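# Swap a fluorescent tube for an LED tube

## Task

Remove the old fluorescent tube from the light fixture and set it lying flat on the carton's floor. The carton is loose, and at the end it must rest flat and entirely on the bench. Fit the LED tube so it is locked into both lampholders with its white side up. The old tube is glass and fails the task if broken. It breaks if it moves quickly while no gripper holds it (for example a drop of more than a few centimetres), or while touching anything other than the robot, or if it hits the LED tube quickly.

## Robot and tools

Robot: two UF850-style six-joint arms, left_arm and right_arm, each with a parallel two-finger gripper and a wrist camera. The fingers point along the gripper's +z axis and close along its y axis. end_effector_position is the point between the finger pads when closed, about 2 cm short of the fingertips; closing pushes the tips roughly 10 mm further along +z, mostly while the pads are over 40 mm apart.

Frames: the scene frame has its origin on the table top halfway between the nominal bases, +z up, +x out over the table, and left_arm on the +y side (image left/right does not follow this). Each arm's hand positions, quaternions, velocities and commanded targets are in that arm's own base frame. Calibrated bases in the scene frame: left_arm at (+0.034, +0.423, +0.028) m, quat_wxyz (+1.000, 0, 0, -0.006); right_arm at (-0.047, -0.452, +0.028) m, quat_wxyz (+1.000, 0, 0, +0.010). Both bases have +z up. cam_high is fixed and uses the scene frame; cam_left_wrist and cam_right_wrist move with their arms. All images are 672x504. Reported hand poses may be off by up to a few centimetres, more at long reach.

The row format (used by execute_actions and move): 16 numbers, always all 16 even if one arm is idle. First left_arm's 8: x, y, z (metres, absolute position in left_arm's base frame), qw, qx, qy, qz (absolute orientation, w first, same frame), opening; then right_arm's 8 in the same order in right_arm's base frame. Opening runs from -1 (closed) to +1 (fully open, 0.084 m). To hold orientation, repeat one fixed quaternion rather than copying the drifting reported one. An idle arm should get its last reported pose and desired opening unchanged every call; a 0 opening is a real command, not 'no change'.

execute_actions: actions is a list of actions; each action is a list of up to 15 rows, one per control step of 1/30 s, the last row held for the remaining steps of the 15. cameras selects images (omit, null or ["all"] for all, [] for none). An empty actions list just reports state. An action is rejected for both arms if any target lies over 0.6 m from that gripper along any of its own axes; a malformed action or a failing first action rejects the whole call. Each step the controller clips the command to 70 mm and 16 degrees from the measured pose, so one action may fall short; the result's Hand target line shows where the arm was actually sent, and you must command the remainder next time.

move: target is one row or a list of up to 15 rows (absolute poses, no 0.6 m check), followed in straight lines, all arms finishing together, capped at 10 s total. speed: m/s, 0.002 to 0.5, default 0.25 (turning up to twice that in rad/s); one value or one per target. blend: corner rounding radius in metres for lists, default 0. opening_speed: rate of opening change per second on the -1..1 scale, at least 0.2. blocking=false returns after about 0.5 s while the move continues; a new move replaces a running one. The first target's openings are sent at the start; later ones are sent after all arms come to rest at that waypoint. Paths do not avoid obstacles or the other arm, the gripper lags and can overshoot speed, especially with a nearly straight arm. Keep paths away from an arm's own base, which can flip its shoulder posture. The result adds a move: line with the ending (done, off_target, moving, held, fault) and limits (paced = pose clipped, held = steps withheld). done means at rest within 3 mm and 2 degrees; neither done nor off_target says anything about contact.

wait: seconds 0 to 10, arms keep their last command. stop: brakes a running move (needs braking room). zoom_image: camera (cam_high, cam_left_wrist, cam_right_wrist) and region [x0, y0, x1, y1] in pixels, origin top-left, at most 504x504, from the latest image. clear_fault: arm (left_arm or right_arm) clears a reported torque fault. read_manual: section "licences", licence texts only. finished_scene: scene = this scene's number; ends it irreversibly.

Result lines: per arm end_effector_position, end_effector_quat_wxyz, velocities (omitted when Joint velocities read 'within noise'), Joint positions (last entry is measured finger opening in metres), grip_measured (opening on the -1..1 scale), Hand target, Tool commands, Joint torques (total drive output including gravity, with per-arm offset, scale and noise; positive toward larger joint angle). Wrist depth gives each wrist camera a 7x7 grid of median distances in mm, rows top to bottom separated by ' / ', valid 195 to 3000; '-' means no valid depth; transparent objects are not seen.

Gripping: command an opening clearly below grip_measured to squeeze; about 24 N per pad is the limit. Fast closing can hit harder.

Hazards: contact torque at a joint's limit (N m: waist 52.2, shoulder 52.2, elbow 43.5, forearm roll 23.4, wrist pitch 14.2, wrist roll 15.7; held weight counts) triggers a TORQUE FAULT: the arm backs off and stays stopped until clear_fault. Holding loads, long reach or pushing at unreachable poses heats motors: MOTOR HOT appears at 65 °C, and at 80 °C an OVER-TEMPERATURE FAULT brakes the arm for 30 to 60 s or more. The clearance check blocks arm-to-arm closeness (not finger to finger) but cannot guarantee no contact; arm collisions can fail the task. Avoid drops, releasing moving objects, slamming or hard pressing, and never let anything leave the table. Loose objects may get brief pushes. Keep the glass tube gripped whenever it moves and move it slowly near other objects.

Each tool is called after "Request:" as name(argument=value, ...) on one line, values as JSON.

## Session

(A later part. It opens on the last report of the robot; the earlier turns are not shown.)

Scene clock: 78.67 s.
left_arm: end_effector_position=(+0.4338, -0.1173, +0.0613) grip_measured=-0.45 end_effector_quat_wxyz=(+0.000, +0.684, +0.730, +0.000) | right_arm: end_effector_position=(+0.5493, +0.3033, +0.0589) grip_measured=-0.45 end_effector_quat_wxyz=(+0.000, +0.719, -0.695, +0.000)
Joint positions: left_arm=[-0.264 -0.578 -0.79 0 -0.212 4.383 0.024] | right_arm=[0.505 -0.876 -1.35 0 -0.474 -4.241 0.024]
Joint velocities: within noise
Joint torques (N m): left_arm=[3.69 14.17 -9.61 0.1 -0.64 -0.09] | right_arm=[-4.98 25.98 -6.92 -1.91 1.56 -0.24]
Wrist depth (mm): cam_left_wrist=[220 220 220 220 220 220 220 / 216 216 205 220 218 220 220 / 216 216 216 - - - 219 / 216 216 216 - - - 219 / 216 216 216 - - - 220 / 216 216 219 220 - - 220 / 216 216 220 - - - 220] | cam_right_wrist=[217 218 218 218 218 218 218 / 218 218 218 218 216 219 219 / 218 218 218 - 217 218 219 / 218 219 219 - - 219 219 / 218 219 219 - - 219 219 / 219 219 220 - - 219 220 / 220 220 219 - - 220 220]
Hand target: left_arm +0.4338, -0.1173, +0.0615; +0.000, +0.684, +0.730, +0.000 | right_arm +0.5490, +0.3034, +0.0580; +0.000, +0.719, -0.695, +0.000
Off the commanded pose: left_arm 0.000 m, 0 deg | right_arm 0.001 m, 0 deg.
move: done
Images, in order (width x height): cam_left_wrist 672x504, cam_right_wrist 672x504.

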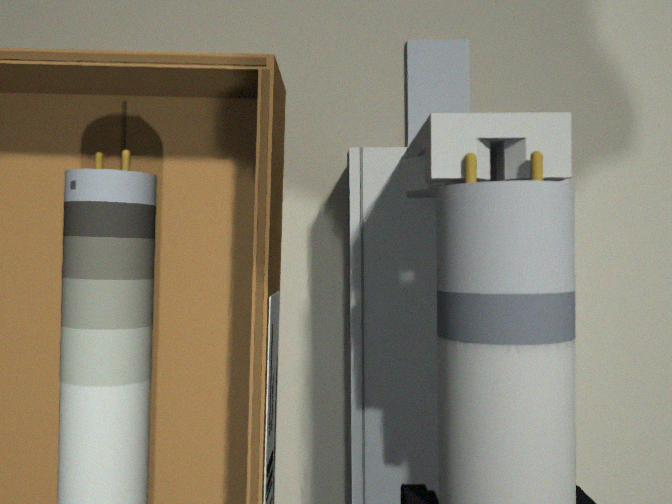

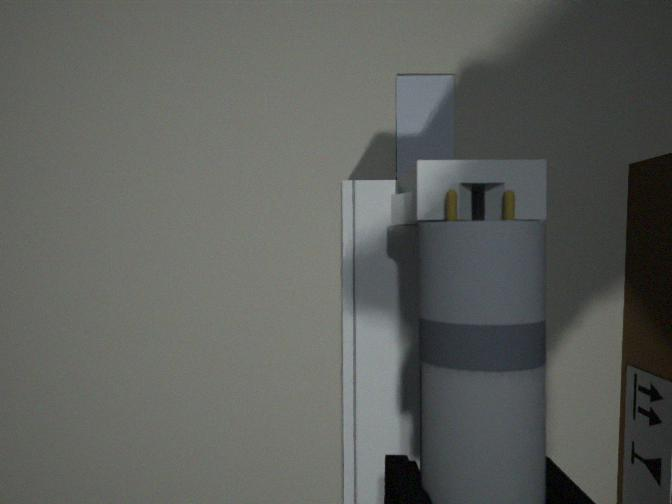

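Request:
move(target=[0.4338,-0.1173,0.0613,0,0.6840,0.7302,0,-0.8,0.5493,0.3033,0.0589,0,0.7189,-0.6953,0,-0.05], opening_speed=0.5, cameras=["cam_right_wrist","cam_left_wrist"])

Request:
move(target=[[0.4338,-0.1173,0.0613,0,0.6840,0.7302,0,-0.8,0.5493,0.3033,0.125,0,0.7189,-0.6953,0,-0.05],[0.4338,-0.1173,0.0613,0,0.6840,0.7302,0,-0.8,0.5914,0.304,0.1004,0.2753,0.6646,-0.6420,-0.2659,-0.05]], speed=0.15)

Scene clock: 80.80 s.
left_arm: end_effector_position=(+0.4337, -0.1172, +0.0613) grip_measured=-0.45 end_effector_quat_wxyz=(+0.000, +0.684, +0.730, +0.000) | right_arm: end_effector_position=(+0.5493, +0.3033, +0.0589) grip_measured=-0.06 end_effector_quat_wxyz=(+0.000, +0.719, -0.695, +0.000)
Joint positions: left_arm=[-0.264 -0.578 -0.79 0 -0.212 4.383 0.024] | right_arm=[0.504 -0.875 -1.35 0 -0.474 -4.241 0.041]
Joint velocities: within noise
Joint torques (N m): left_arm=[1.68 12.78 -11.89 -1.07 0.32 0.2] | right_arm=[4.51 48.01 -15.72 -0.89 -0.63 -0.28]
Wrist depth (mm): cam_left_wrist=[220 220 220 220 220 220 220 / 217 216 203 220 218 220 219 / 216 216 216 - - - 220 / 216 216 216 - - - 219 / 216 216 216 - - - 220 / 216 216 216 220 - - 219 / 216 216 220 - - - 220] | cam_right_wrist=[217 217 217 218 218 218 218 / 218 218 218 218 216 218 218 / 218 218 218 - 216 218 219 / 218 218 218 - - 219 219 / 218 218 219 - - 219 219 / 219 219 219 - - 219 220 / 219 219 219 - - - 220]
Hand target: left_arm +0.4338, -0.1173, +0.0613; +0.000, +0.684, +0.730, +0.000 | right_arm +0.5493, +0.3033, +0.0589; +0.000, +0.719, -0.695, +0.000
Off the commanded pose: left_arm 0.000 m, 0 deg | right_arm 0.000 m, 0 deg.
move: done
Images, in order (width x height): cam_left_wrist 672x504, cam_right_wrist 672x504.

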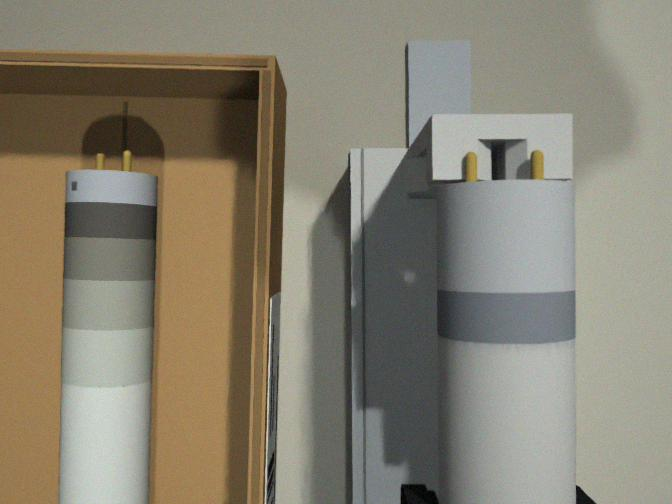

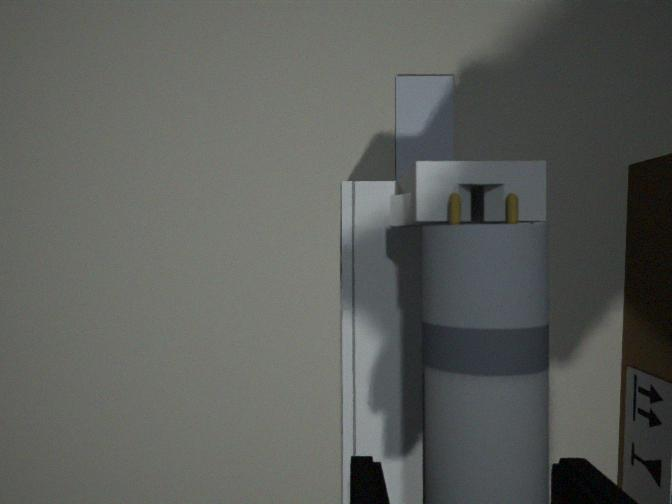

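Scene clock: 84.67 s.
left_arm: end_effector_position=(+0.4338, -0.1173, +0.0613) grip_measured=-0.45 end_effector_quat_wxyz=(+0.000, +0.684, +0.730, +0.000) | right_arm: end_effector_position=(+0.5914, +0.3040, +0.1005) grip_measured=-0.06 end_effector_quat_wxyz=(+0.275, +0.665, -0.642, -0.266)
Joint positions: left_arm=[-0.264 -0.578 -0.79 0 -0.212 4.383 0.024] | right_arm=[0.385 -1.498 -2.463 0.248 -1.715 -4.423 0.041]
Joint velocities: within noise
Joint torques (N m): left_arm=[-0.84 12.95 -13.4 -0.81 0.87 -0.06] | right_arm=[7.03 60.85 -19.65 -0.02 -2.02 -0.44]
Wrist depth (mm): cam_left_wrist=[220 220 220 220 220 220 220 / 216 216 203 220 218 220 219 / 216 216 216 - - - 219 / 216 216 216 - - - 220 / 216 216 216 - - - 220 / 216 216 216 220 - - 219 / 216 216 220 - - - 220] | cam_right_wrist=[201 219 247 284 333 404 548 / 202 219 244 284 334 406 552 / 202 219 233 265 321 406 556 / 202 220 212 219 317 361 560 / 203 220 213 227 312 360 560 / 204 221 214 228 310 364 563 / 203 222 215 220 311 366 567]
Hand target: left_arm +0.4338, -0.1173, +0.0613; +0.000, +0.684, +0.730, +0.000 | right_arm +0.5914, +0.3040, +0.1004; +0.275, +0.664, -0.642, -0.266
Off the commanded pose: left_arm 0.000 m, 0 deg | right_arm 0.000 m, 0 deg.
move: done

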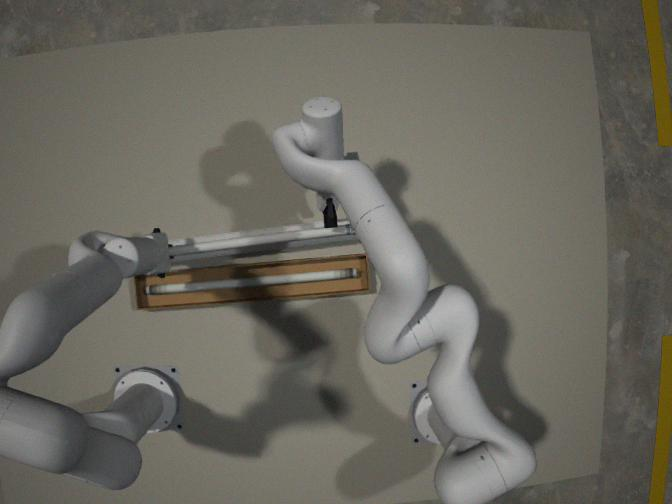

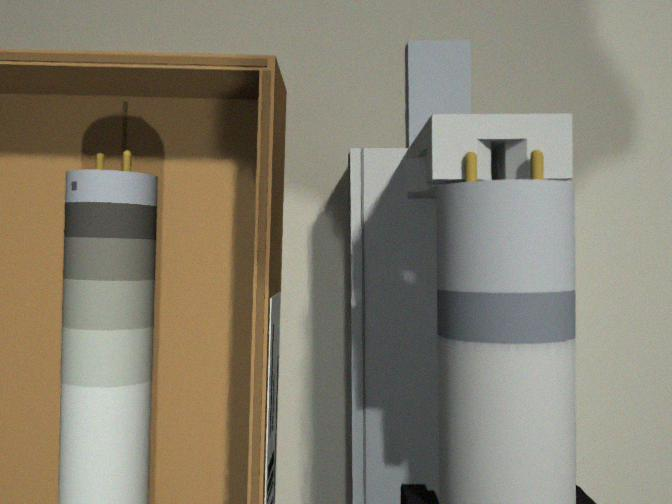

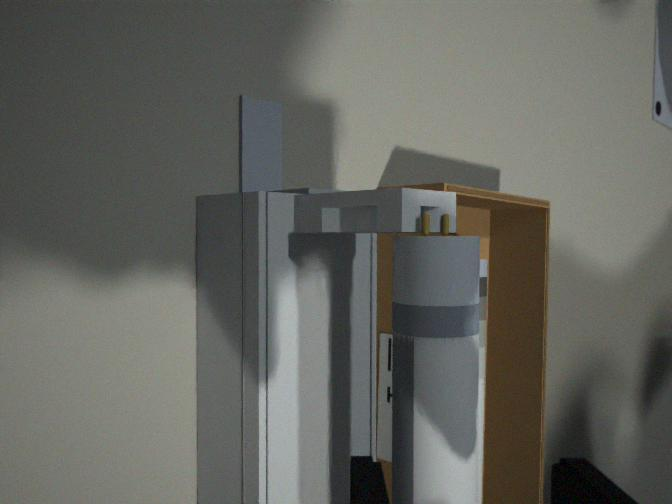

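Request:
zoom_image(camera="cam_right_wrist", region=[300, 160, 600, 504])

Scaled by 1.465.

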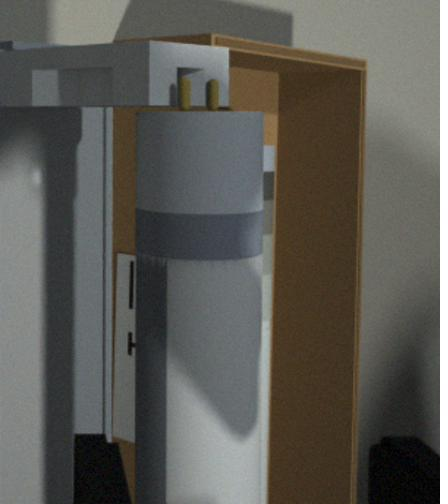

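Request:
move(target=[0.4338,-0.1173,0.0613,0,0.6840,0.7302,0,-0.8,0.5751,0.3035,0.0814,0.2753,0.6646,-0.6420,-0.2659,-0.05], speed=0.08, cameras=["cam_right_wrist"])

Request:
zoom_image(camera="cam_right_wrist", region=[300, 160, 620, 504])

Scene clock: 86.53 s.
left_arm: end_effector_position=(+0.4338, -0.1173, +0.0613) grip_measured=-0.45 end_effector_quat_wxyz=(+0.000, +0.684, +0.730, +0.000) | right_arm: end_effector_position=(+0.5751, +0.3035, +0.0814) grip_measured=-0.06 end_effector_quat_wxyz=(+0.275, +0.664, -0.642, -0.266)
Joint positions: left_arm=[-0.264 -0.578 -0.79 0 -0.212 4.383 0.024] | right_arm=[0.392 -1.443 -2.315 0.251 -1.623 -4.441 0.041]
Joint velocities: within noise
Joint torques (N m): left_arm=[-2.47 12.91 -13.96 -0.5 0.95 0.11] | right_arm=[7.78 59.85 -18.79 -0.9 -2.04 -0.28]
Wrist depth (mm): cam_left_wrist=[221 221 220 220 220 220 219 / 216 216 203 220 218 220 220 / 216 216 216 - - - 219 / 216 216 216 - - - 220 / 216 216 216 - - - 220 / 216 216 216 220 - - 220 / 216 216 220 - - - 220] | cam_right_wrist=[- 204 224 259 303 367 498 / - 205 222 258 304 369 501 / - 203 223 259 305 352 505 / - 203 - 202 272 331 508 / - 204 - 202 - 331 511 / - 201 - 203 - 330 510 / - 201 - - - 339 515]
Hand target: left_arm +0.4338, -0.1173, +0.0613; +0.000, +0.684, +0.730, +0.000 | right_arm +0.5751, +0.3035, +0.0814; +0.275, +0.664, -0.642, -0.266
Off the commanded pose: left_arm 0.000 m, 0 deg | right_arm 0.000 m, 0 deg.
move: done
Images, in order (width x height): cam_right_wrist 672x504.

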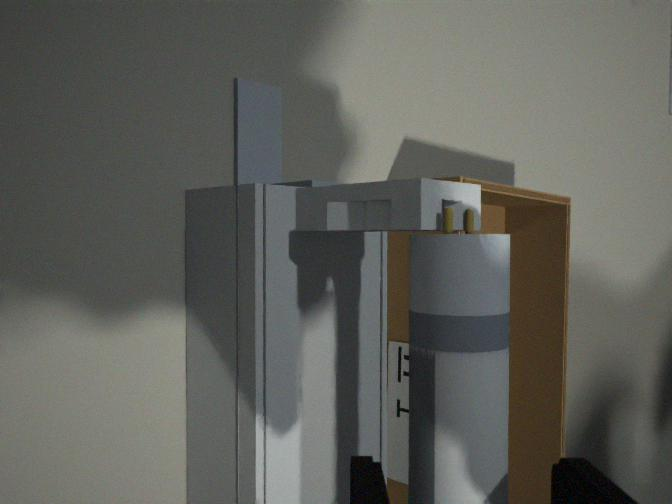

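Scaled by 1.465.

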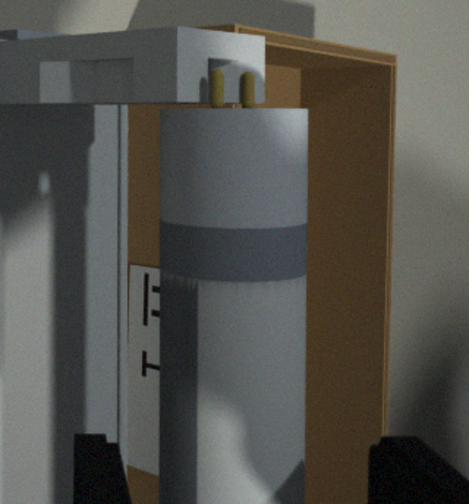

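Request:
move(target=[0.4338,-0.1173,0.0613,0,0.6840,0.7302,0,-0.8,0.5606,0.303,0.0669,0.2753,0.6646,-0.6420,-0.2659,-0.05], speed=0.06, cameras=["cam_right_wrist"])

Request:
zoom_image(camera="cam_right_wrist", region=[300, 160, 620, 504])

Scene clock: 87.73 s.
left_arm: end_effector_position=(+0.4338, -0.1173, +0.0613) grip_measured=-0.45 end_effector_quat_wxyz=(+0.000, +0.684, +0.730, +0.000) | right_arm: end_effector_position=(+0.5607, +0.3030, +0.0669) grip_measured=-0.06 end_effector_quat_wxyz=(+0.275, +0.664, -0.642, -0.266)
Joint positions: left_arm=[-0.264 -0.578 -0.79 0 -0.212 4.383 0.024] | right_arm=[0.399 -1.408 -2.213 0.255 -1.557 -4.453 0.041]
Joint velocities: within noise
Joint torques (N m): left_arm=[-0.62 12.38 -13.33 -0.22 0.9 -0.04] | right_arm=[5.39 58.83 -18.4 -0.29 -2.1 -0.2]
Wrist depth (mm): cam_left_wrist=[220 221 220 220 220 220 220 / 216 216 203 220 217 220 220 / 216 216 216 - - - 220 / 216 216 216 - - - 220 / 216 216 216 - - - 220 / 216 216 216 220 - - 219 / 216 216 220 - - - 220] | cam_right_wrist=[- - 208 238 279 339 431 / - - 205 239 281 339 432 / - - 199 - 270 317 436 / - - - - - 315 437 / - - - - - 305 439 / - - - - - 313 474 / - - - - - 323 475]
Hand target: left_arm +0.4338, -0.1173, +0.0613; +0.000, +0.684, +0.730, +0.000 | right_arm +0.5606, +0.3030, +0.0669; +0.275, +0.664, -0.642, -0.266
Off the commanded pose: left_arm 0.000 m, 0 deg | right_arm 0.000 m, 0 deg.
move: done
Images, in order (width x height): cam_right_wrist 672x504.

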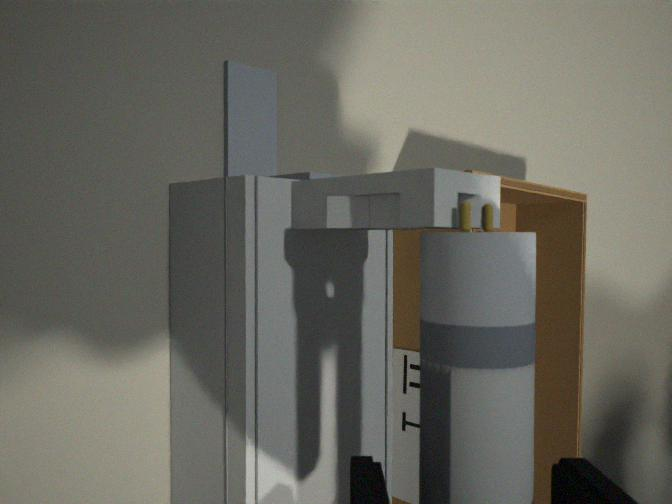

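Scaled by 1.465.

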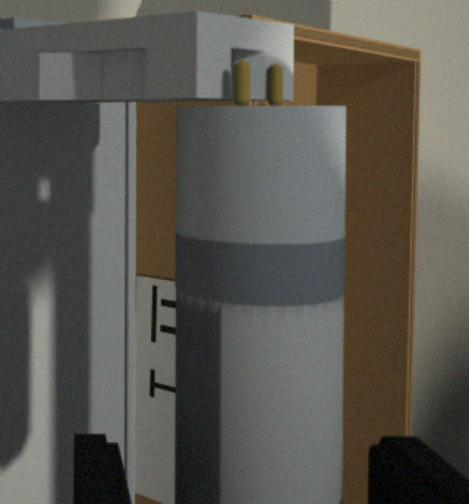

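Request:
move(target=[0.4338,-0.1173,0.0613,0,0.6840,0.7302,0,-0.8,0.5606,0.303,0.0669,0.2753,0.6646,-0.6420,-0.2659,-0.8], opening_speed=0.3)

Scene clock: 90.73 s.
left_arm: end_effector_position=(+0.4338, -0.1173, +0.0613) grip_measured=-0.45 end_effector_quat_wxyz=(+0.000, +0.684, +0.730, +0.000) | right_arm: end_effector_position=(+0.5603, +0.3029, +0.0673) grip_measured=-0.45 end_effector_quat_wxyz=(+0.276, +0.664, -0.642, -0.266)
Joint positions: left_arm=[-0.264 -0.578 -0.79 0 -0.212 4.383 0.024] | right_arm=[0.399 -1.408 -2.213 0.255 -1.558 -4.453 0.024]
Joint velocities: within noise
Joint torques (N m): left_arm=[-0.44 14.12 -13.02 -0.6 0.41 -0.02] | right_arm=[1.09 45.32 -15.11 -3.08 4.86 -0.64]
Wrist depth (mm): cam_left_wrist=[221 220 220 220 220 220 220 / 216 216 204 220 218 220 220 / 216 216 216 - - - 220 / 216 216 216 - - - 220 / 216 216 216 - - - 220 / 216 216 216 220 - - 219 / 216 216 220 - - - 220] | cam_right_wrist=[- - 208 240 281 342 437 / - - 206 240 282 343 438 / - - 200 - 271 315 442 / - - - - - 315 441 / - - - - - 314 475 / - - - - - 322 480 / - - - - - 312 482]
Hand target: left_arm +0.4338, -0.1173, +0.0613; +0.000, +0.684, +0.730, +0.000 | right_arm +0.5606, +0.3030, +0.0669; +0.275, +0.664, -0.642, -0.266
Off the commanded pose: left_arm 0.000 m, 0 deg | right_arm 0.001 m, 0 deg.
move: done

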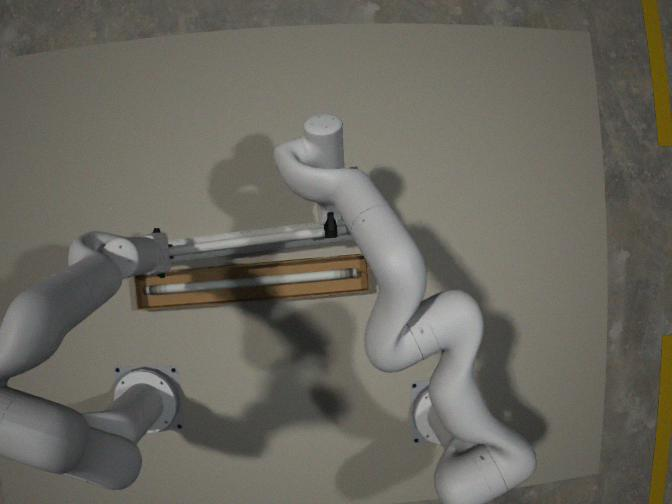

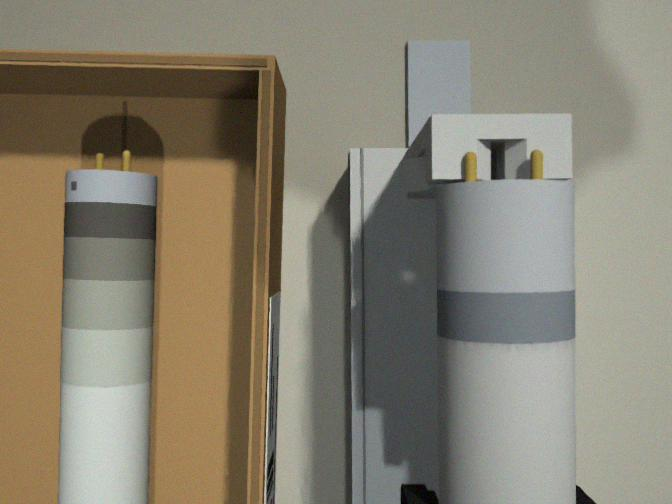

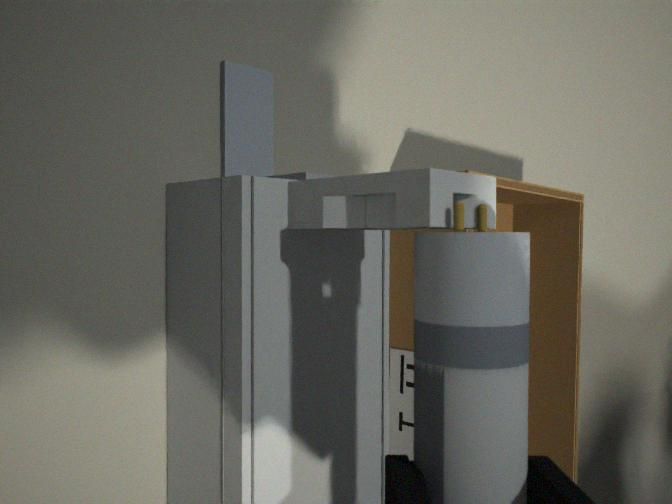

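Request:
move(target=[0.4338,-0.1173,0.0613,0,0.6840,0.7302,0,-0.05,0.5603,0.3029,0.0673,0.2753,0.6646,-0.6420,-0.2659,-0.8], opening_speed=0.5, cameras=["cam_left_wrist"])

Request:
move(target=[[0.4338,-0.1173,0.125,0,0.6840,0.7302,0,-0.05,0.5603,0.3029,0.0673,0.2753,0.6646,-0.6420,-0.2659,-0.8],[0.4798,-0.1145,0.103,-0.2616,0.6316,0.6750,-0.2796,-0.05,0.5603,0.3029,0.0673,0.2753,0.6646,-0.6420,-0.2659,-0.8],[0.4621,-0.1155,0.0853,-0.2616,0.6316,0.6750,-0.2796,-0.05,0.5603,0.3029,0.0673,0.2753,0.6646,-0.6420,-0.2659,-0.8]], speed=[0.15,0.15,0.08])

Request:
zoom_image(camera="cam_left_wrist", region=[320, 140, 640, 504])

Scene clock: 92.87 s.
left_arm: end_effector_position=(+0.4338, -0.1173, +0.0613) grip_measured=-0.06 end_effector_quat_wxyz=(+0.000, +0.684, +0.730, +0.000) | right_arm: end_effector_position=(+0.5602, +0.3029, +0.0673) grip_measured=-0.45 end_effector_quat_wxyz=(+0.275, +0.664, -0.642, -0.266)
Joint positions: left_arm=[-0.264 -0.578 -0.79 0 -0.212 4.383 0.041] | right_arm=[0.399 -1.406 -2.21 0.255 -1.556 -4.453 0.024]
Joint velocities: within noise
Joint torques (N m): left_arm=[-0.58 19.39 -17.44 -0.3 0.39 -0.03] | right_arm=[2.5 44.41 -14.22 -3.43 4.01 -0.27]
Wrist depth (mm): cam_left_wrist=[220 220 220 220 220 220 220 / 216 216 202 220 217 220 219 / 216 216 216 - - - 219 / 216 216 216 - - - 219 / 216 216 216 - - - 220 / 216 216 216 220 - - 219 / 216 216 216 220 - - 219] | cam_right_wrist=[- - 208 240 282 341 433 / - - 206 240 282 343 434 / - - 200 - 271 316 438 / - - - - - 315 442 / - - - - - 315 473 / - - - - - 322 477 / - - - - - 313 478]
Hand target: left_arm +0.4338, -0.1173, +0.0613; +0.000, +0.684, +0.730, +0.000 | right_arm +0.5603, +0.3029, +0.0673; +0.275, +0.664, -0.642, -0.266
Off the commanded pose: left_arm 0.000 m, 0 deg | right_arm 0.000 m, 0 deg.
move: done
Images, in order (width x height): cam_left_wrist 672x504.

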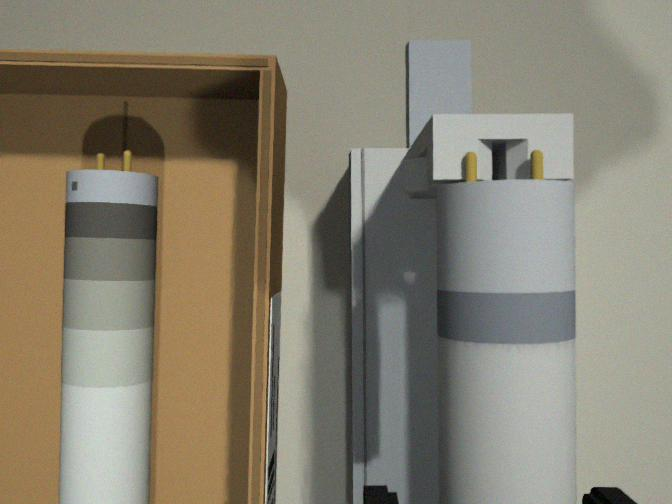

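Scene clock: 96.80 s.
left_arm: end_effector_position=(+0.4622, -0.1155, +0.0854) grip_measured=-0.06 end_effector_quat_wxyz=(-0.261, +0.631, +0.675, -0.279) | right_arm: end_effector_position=(+0.5603, +0.3029, +0.0673) grip_measured=-0.45 end_effector_quat_wxyz=(+0.275, +0.664, -0.642, -0.266)
Joint positions: left_arm=[-0.162 -0.986 -1.429 -0.172 -1.219 4.609 0.041] | right_arm=[0.399 -1.406 -2.21 0.255 -1.556 -4.453 0.024]
Joint velocities: within noise
Joint torques (N m): left_arm=[0.09 29.75 -19.95 -0.13 -0.66 -0.12] | right_arm=[3.85 43.54 -13.59 -2.32 3.93 -0.04]
Wrist depth (mm): cam_left_wrist=[486 454 386 323 288 252 228 / 451 452 386 311 278 251 227 / 455 451 406 317 - 215 223 / 505 450 404 - - 208 196 / 581 450 404 - - 208 195 / 579 448 402 - - 208 195 / 577 447 402 - - 207 -] | cam_right_wrist=[- - 209 239 281 341 435 / - - 206 240 282 343 436 / - - 200 - 272 315 437 / - - - - - 314 441 / - - - - - 314 474 / - - - - - 322 476 / - - - - - 314 479]
Hand target: left_arm +0.4621, -0.1155, +0.0853; -0.261, +0.631, +0.675, -0.279 | right_arm +0.5603, +0.3029, +0.0673; +0.275, +0.664, -0.642, -0.266
Off the commanded pose: left_arm 0.000 m, 0 deg | right_arm 0.000 m, 0 deg.
move: done

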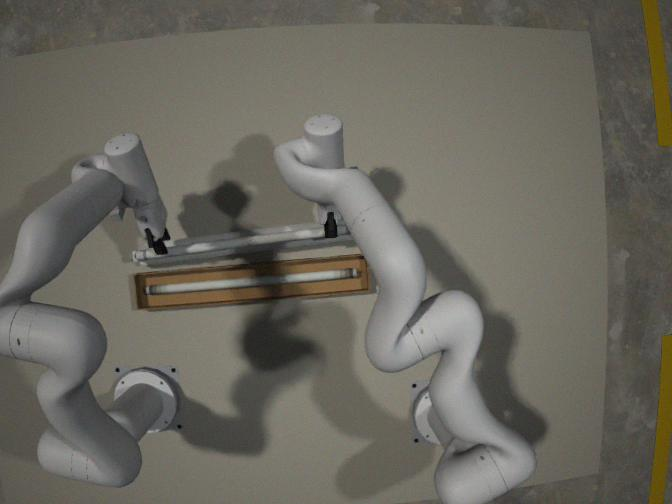

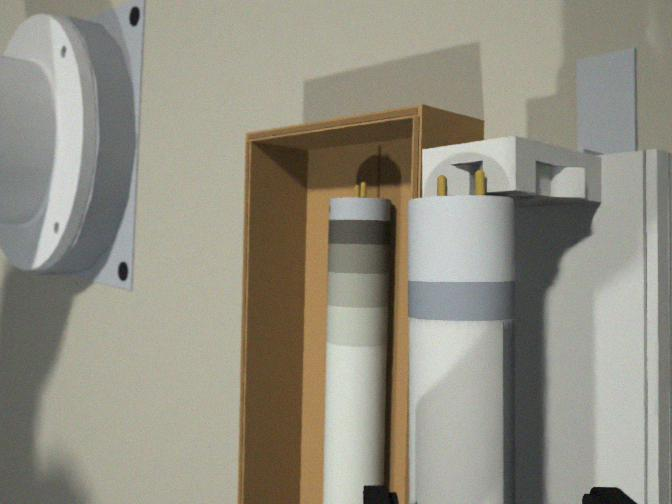

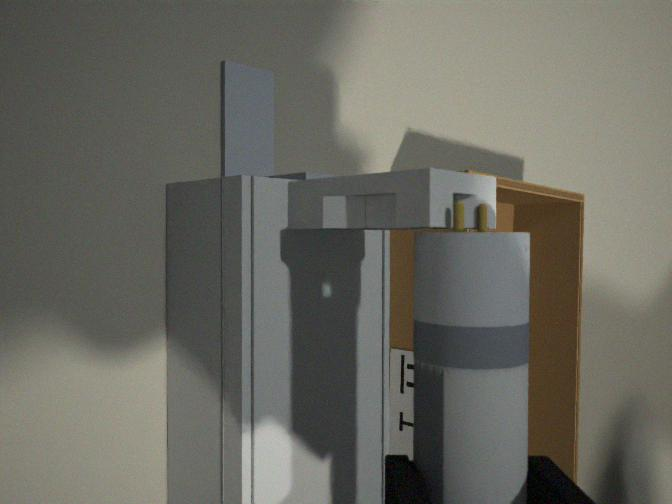

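Scaled by 1.385.

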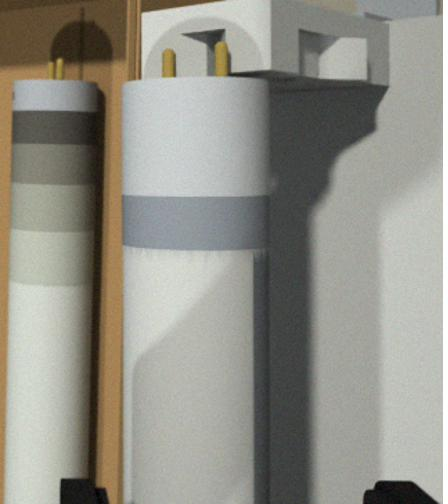

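Request:
move(target=[0.4392,-0.1168,0.0644,-0.2616,0.6316,0.6750,-0.2796,-0.05,0.5603,0.3029,0.0673,0.2753,0.6646,-0.6420,-0.2659,-0.8], speed=0.06, cameras=["cam_left_wrist"])

Request:
move(target=[0.4392,-0.1168,0.0644,-0.2616,0.6316,0.6750,-0.2796,-0.8,0.5603,0.3029,0.0673,0.2753,0.6646,-0.6420,-0.2659,-0.8], opening_speed=0.4)

Scene clock: 98.07 s.
left_arm: end_effector_position=(+0.4393, -0.1168, +0.0645) grip_measured=-0.06 end_effector_quat_wxyz=(-0.261, +0.631, +0.675, -0.279) | right_arm: end_effector_position=(+0.5603, +0.3029, +0.0673) grip_measured=-0.45 end_effector_quat_wxyz=(+0.275, +0.664, -0.642, -0.266)
Joint positions: left_arm=[-0.17 -0.987 -1.361 -0.183 -1.152 4.618 0.041] | right_arm=[0.399 -1.406 -2.21 0.255 -1.556 -4.453 0.024]
Joint velocities: within noise
Joint torques (N m): left_arm=[1.12 29.95 -18.97 -0.63 -0.78 -0.31] | right_arm=[4.22 43.42 -14 -2.32 4.15 -0.44]
Wrist depth (mm): cam_left_wrist=[433 429 349 305 261 235 205 / 423 419 350 281 251 228 205 / 427 419 279 - - - - / 457 408 278 - - - - / 527 407 279 - - - - / 525 430 280 - - - - / 523 429 - - - - -] | cam_right_wrist=[- - 208 239 281 341 434 / - - 206 240 282 342 438 / - - 200 - 271 315 438 / - - - - - 315 441 / - - - - - 315 473 / - - - - - 323 477 / - - - - - 313 480]
Hand target: left_arm +0.4392, -0.1168, +0.0644; -0.261, +0.631, +0.675, -0.279 | right_arm +0.5603, +0.3029, +0.0673; +0.275, +0.664, -0.642, -0.266
Off the commanded pose: left_arm 0.000 m, 0 deg | right_arm 0.000 m, 0 deg.
move: done
Images, in order (width x height): cam_left_wrist 672x504.

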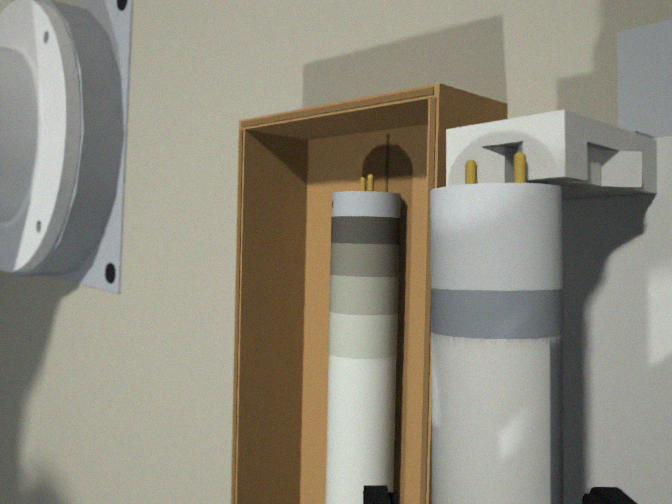

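Scene clock: 100.17 s.
left_arm: end_effector_position=(+0.4392, -0.1168, +0.0645) grip_measured=-0.45 end_effector_quat_wxyz=(-0.262, +0.631, +0.675, -0.280) | right_arm: end_effector_position=(+0.5603, +0.3029, +0.0673) grip_measured=-0.45 end_effector_quat_wxyz=(+0.275, +0.664, -0.642, -0.266)
Joint positions: left_arm=[-0.171 -0.987 -1.361 -0.183 -1.152 4.618 0.024] | right_arm=[0.399 -1.406 -2.21 0.255 -1.556 -4.453 0.024]
Joint velocities: within noise
Joint torques (N m): left_arm=[0.59 22.77 -19.69 -0.23 3.11 -0.23] | right_arm=[1.72 44.73 -13.51 -2.75 4.12 -0.15]
Wrist depth (mm): cam_left_wrist=[432 429 350 306 261 236 206 / 424 419 350 282 252 228 206 / 430 419 285 - - - - / 458 408 286 - - - - / 527 408 287 - - - - / 527 407 288 - - - - / 525 432 280 - - - -] | cam_right_wrist=[- - 209 239 281 341 433 / - - 206 240 282 343 436 / - - 200 - 271 315 439 / - - - - - 315 441 / - - - - - 314 474 / - - - - - 323 478 / - - - - - 314 480]
Hand target: left_arm +0.4392, -0.1168, +0.0644; -0.261, +0.631, +0.675, -0.279 | right_arm +0.5603, +0.3029, +0.0673; +0.275, +0.664, -0.642, -0.266
Off the commanded pose: left_arm 0.000 m, 0 deg | right_arm 0.000 m, 0 deg.
move: done

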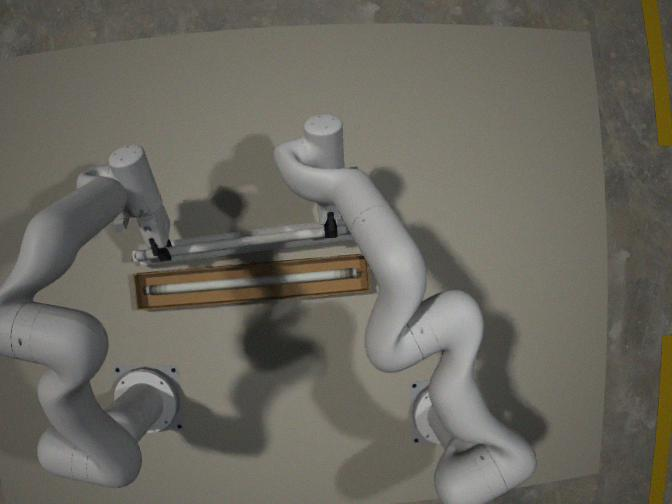

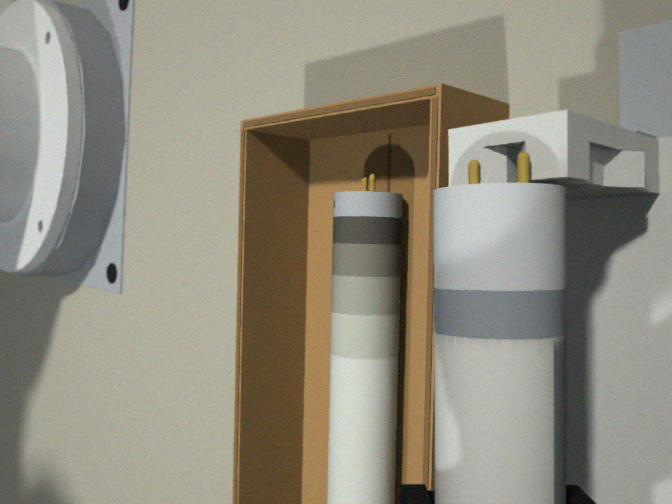

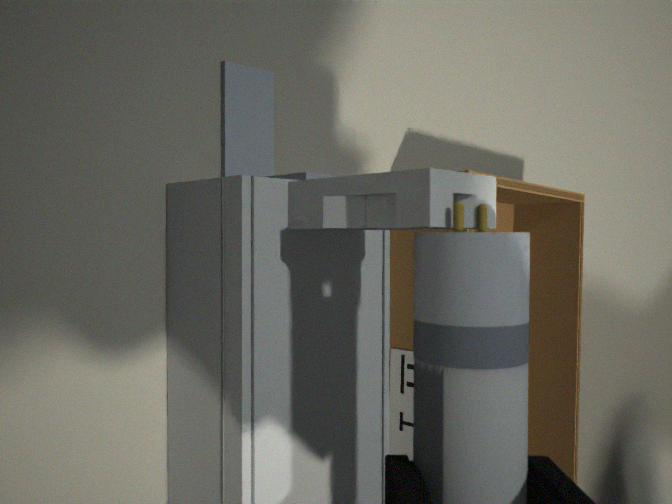

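Request:
move(target=[[0.4392,-0.1168,0.0995,-0.2616,0.6316,0.6750,-0.2796,-0.9,0.5603,0.3029,0.1023,0.2753,0.6646,-0.6420,-0.2659,-0.9],[0.4331,-0.1168,0.1025,0,0.6836,0.7306,0,-0.9,0.5522,0.3029,0.1025,0,0.7193,-0.6949,0,-0.9],[0.4271,-0.1168,0.0991,0.2616,0.6316,0.6750,0.2796,-0.9,0.5441,0.3029,0.0961,-0.2753,0.6646,-0.6420,0.2659,-0.9]], speed=[0.06,0.15,0.15], blend=[0.003,0.003,0])

Request:
zoom_image(camera="cam_left_wrist", region=[330, 90, 650, 300])

Request:
zoom_image(camera="cam_right_wrist", region=[330, 90, 650, 300])

Scene clock: 107.33 s.
left_arm: end_effector_position=(+0.4272, -0.1169, +0.0992) grip_measured=-0.45 end_effector_quat_wxyz=(+0.262, +0.631, +0.674, +0.279) | right_arm: end_effector_position=(+0.5441, +0.3031, +0.0962) grip_measured=-0.45 end_effector_quat_wxyz=(-0.275, +0.665, -0.642, +0.266)
Joint positions: left_arm=[-0.467 -0.475 -0.375 -0.488 0.873 4.646 0.024] | right_arm=[0.675 -0.703 -0.882 -2.368 -0.649 -1.747 0.024]
Joint velocities: within noise
Joint torques (N m): left_arm=[-2.61 13.22 -13.53 0.77 1.28 0.2] | right_arm=[12.35 43.6 -15.51 -3.02 -2.72 -0.14]
Wrist depth (mm): cam_left_wrist=[- 216 244 280 328 396 503 / - 216 244 280 328 397 503 / - 205 - - 329 398 504 / - 205 207 214 - 420 506 / 199 205 207 214 - 400 505 / 199 205 207 214 - 400 507 / 199 205 207 214 303 400 507] | cam_right_wrist=[607 496 402 351 301 263 234 / 604 498 402 352 301 263 234 / 605 497 402 351 301 256 226 / 604 497 423 - - 214 202 / 605 496 423 - - 215 202 / 604 496 421 - - 214 201 / 602 496 - - - 208 202]
Hand target: left_arm +0.4271, -0.1168, +0.0991; +0.261, +0.631, +0.675, +0.279 | right_arm +0.5441, +0.3029, +0.0961; -0.275, +0.664, -0.642, +0.266
Off the commanded pose: left_arm 0.000 m, 0 deg | right_arm 0.000 m, 0 deg.
move: done

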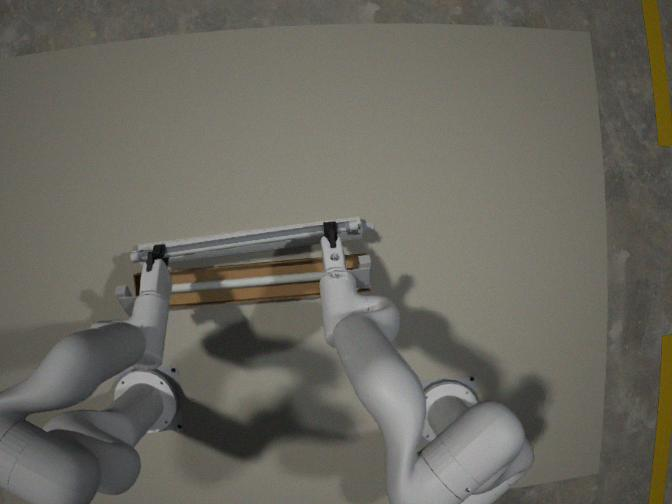

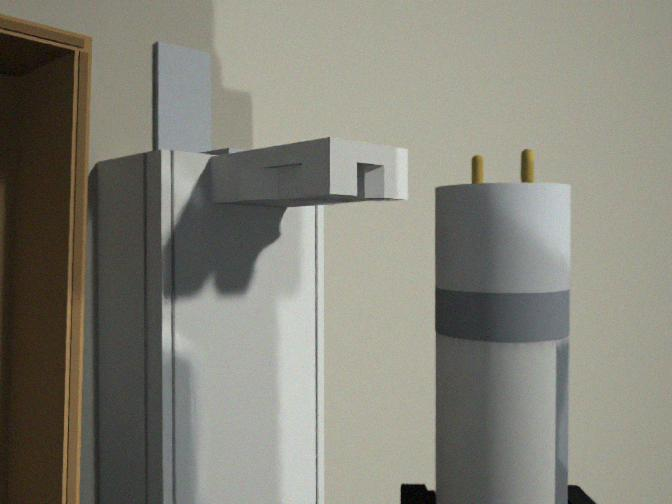

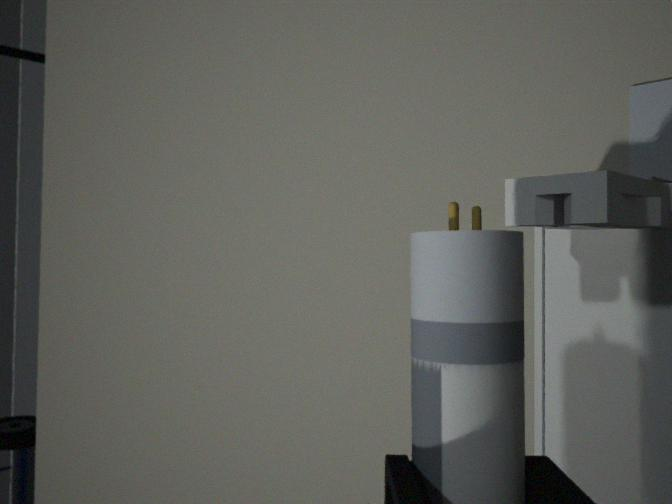

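Scaled by 1.575.

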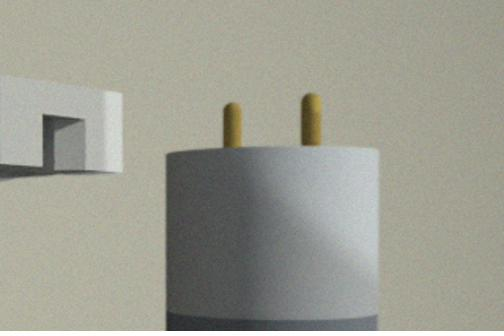

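Scaled by 1.575.

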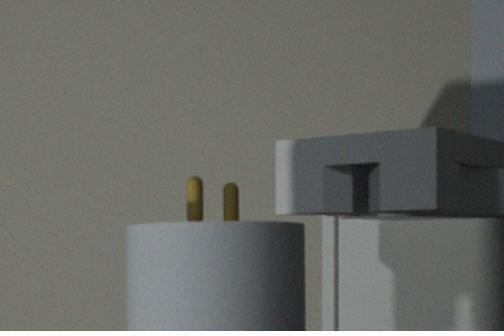

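Request:
move(target=[0.4280,-0.1175,0.0799,0.2225,0.6464,0.6908,0.2379,-0.9,0.5450,0.3015,0.0769,-0.2342,0.6801,-0.6571,0.2262,-0.9], speed=0.05)

Request:
zoom_image(camera="cam_left_wrist", region=[330, 90, 650, 300])

Request:
zoom_image(camera="cam_right_wrist", region=[330, 90, 650, 300])

Scene clock: 110.07 s.
left_arm: end_effector_position=(+0.4281, -0.1176, +0.0800) grip_measured=-0.45 end_effector_quat_wxyz=(+0.223, +0.646, +0.690, +0.238) | right_arm: end_effector_position=(+0.5450, +0.3016, +0.0770) grip_measured=-0.45 end_effector_quat_wxyz=(-0.234, +0.680, -0.657, +0.226)
Joint positions: left_arm=[-0.43 -0.493 -0.426 -0.46 0.723 4.664 0.024] | right_arm=[0.644 -0.726 -0.934 -2.326 -0.505 -1.816 0.024]
Joint velocities: within noise
Joint torques (N m): left_arm=[2.09 12.83 -10.1 -1.85 0.83 -0.09] | right_arm=[1.03 43.28 -11.9 -1.18 -3.35 -0.2]
Wrist depth (mm): cam_left_wrist=[- 203 217 245 277 307 361 / - 204 217 245 277 308 361 / - 199 - - - 308 361 / - 199 - - - 321 362 / - 199 - - - 320 361 / - 199 - - - 320 362 / - 199 - - - 321 363] | cam_right_wrist=[457 381 341 297 262 235 214 / 458 381 340 296 263 235 212 / 458 383 340 297 262 230 211 / 457 382 340 - - 196 - / 457 383 340 - - 196 - / 461 383 341 - - 196 - / 459 383 353 - - - -]
Hand target: left_arm +0.4280, -0.1175, +0.0799; +0.222, +0.646, +0.690, +0.238 | right_arm +0.5450, +0.3015, +0.0769; -0.234, +0.680, -0.657, +0.226
Off the commanded pose: left_arm 0.000 m, 0 deg | right_arm 0.000 m, 0 deg.
move: done

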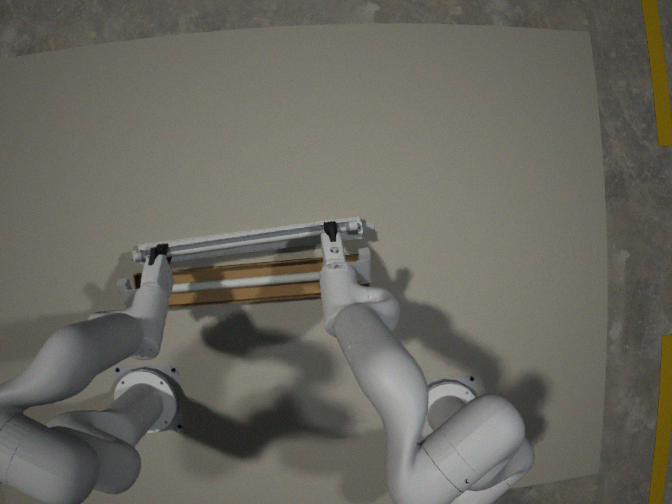

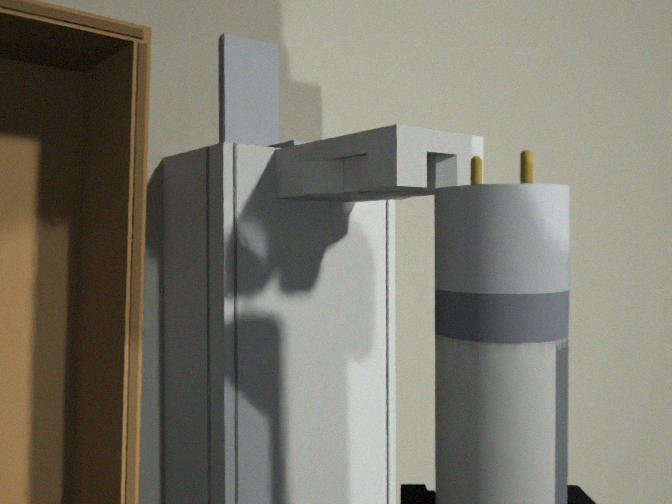

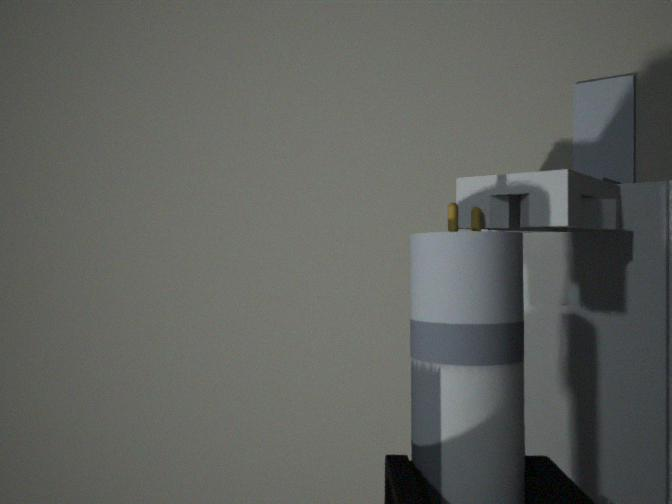

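Scaled by 1.575.

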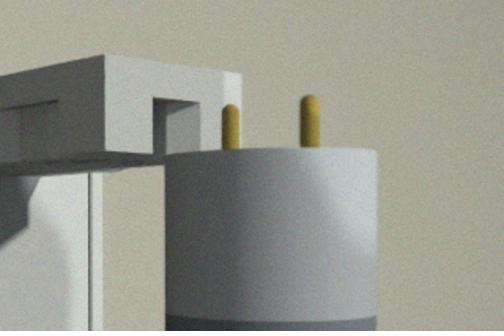

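Scaled by 1.575.

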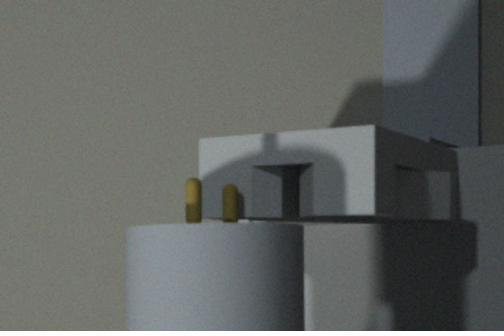

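Request:
move(target=[0.4276,-0.1175,0.0730,0.2231,0.6480,0.6892,0.2373,-0.9,0.5424,0.3015,0.0700,-0.2336,0.6785,-0.6587,0.2268,-0.9], speed=0.03)

Request:
zoom_image(camera="cam_left_wrist", region=[330, 90, 650, 300])

Request:
zoom_image(camera="cam_right_wrist", region=[330, 90, 650, 300])

Scene clock: 111.60 s.
left_arm: end_effector_position=(+0.4273, -0.1174, +0.0728) grip_measured=-0.45 end_effector_quat_wxyz=(+0.223, +0.648, +0.689, +0.237) end_effector_velocity=(+0.001, +0.000, +0.000) end_effector_angular_velocity=(+0.000, -0.004, -0.001) | right_arm: end_effector_position=(+0.5445, +0.3019, +0.0723) grip_measured=-0.45 end_effector_quat_wxyz=(-0.236, +0.677, -0.658, +0.229)
Joint positions: left_arm=[-0.429 -0.517 -0.429 -0.444 0.74 4.652 0.024] | right_arm=[0.648 -0.738 -0.934 -2.333 -0.521 -1.798 0.024]
Joint velocities: left_arm=[0 -0.003 0 0.001 0.007 -0.001 0] | right_arm=[within noise]
Joint torques (N m): left_arm=[2.71 13.83 -10.69 -2.49 1.88 0.46] | right_arm=[5.9 18.46 1.65 -0.91 6.08 -0.32]
Wrist depth (mm): cam_left_wrist=[- 196 209 236 267 296 347 / - 196 209 236 267 297 347 / - - - - - 297 347 / - - - - - 308 347 / - 196 - - - 308 347 / - 196 - - - 308 349 / - 197 - - - 308 349] | cam_right_wrist=[456 380 336 292 258 232 210 / 457 380 337 292 259 232 208 / 456 382 337 293 259 232 208 / 458 380 337 - - 197 - / 459 381 337 - - - - / 457 380 337 - - - - / 459 381 351 - - - -]
Hand target: left_arm +0.4276, -0.1175, +0.0730; +0.223, +0.648, +0.689, +0.237 | right_arm +0.5424, +0.3015, +0.0700; -0.234, +0.678, -0.659, +0.227
Off the commanded pose: left_arm 0.000 m, 0 deg | right_arm 0.003 m, 0 deg.
move: done

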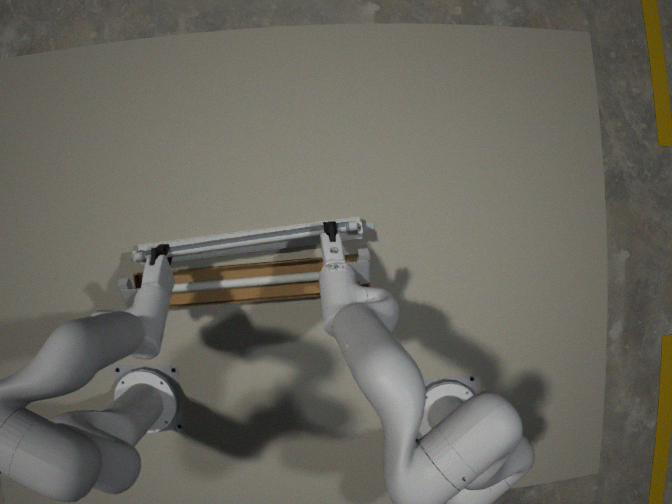

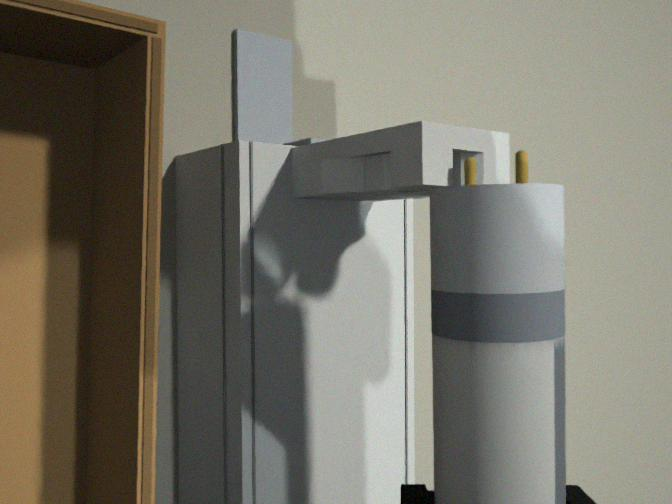

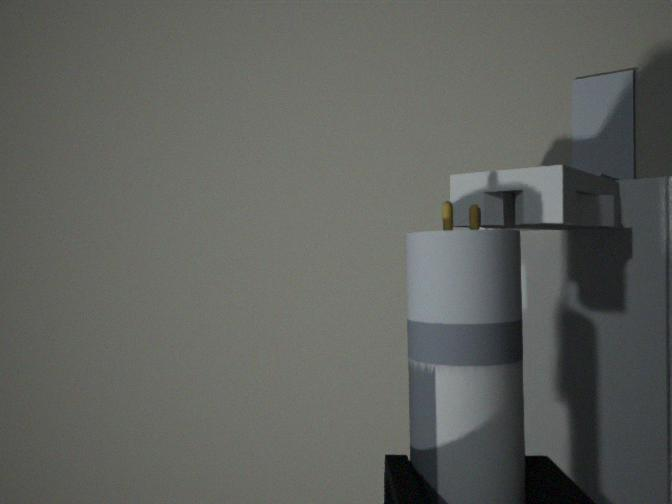

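Scaled by 1.575.

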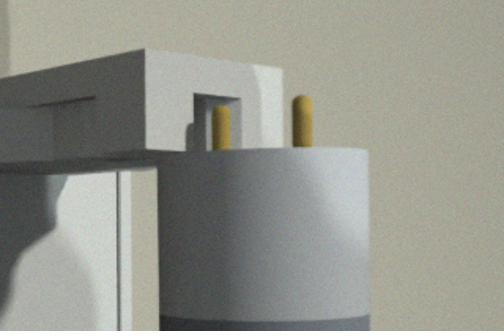

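Scaled by 1.575.

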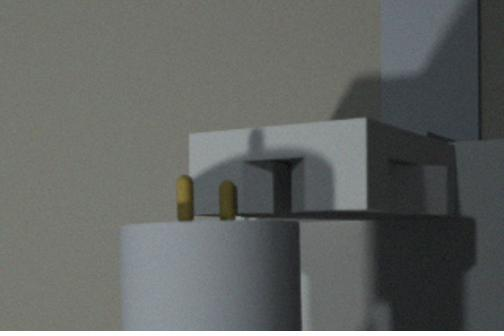

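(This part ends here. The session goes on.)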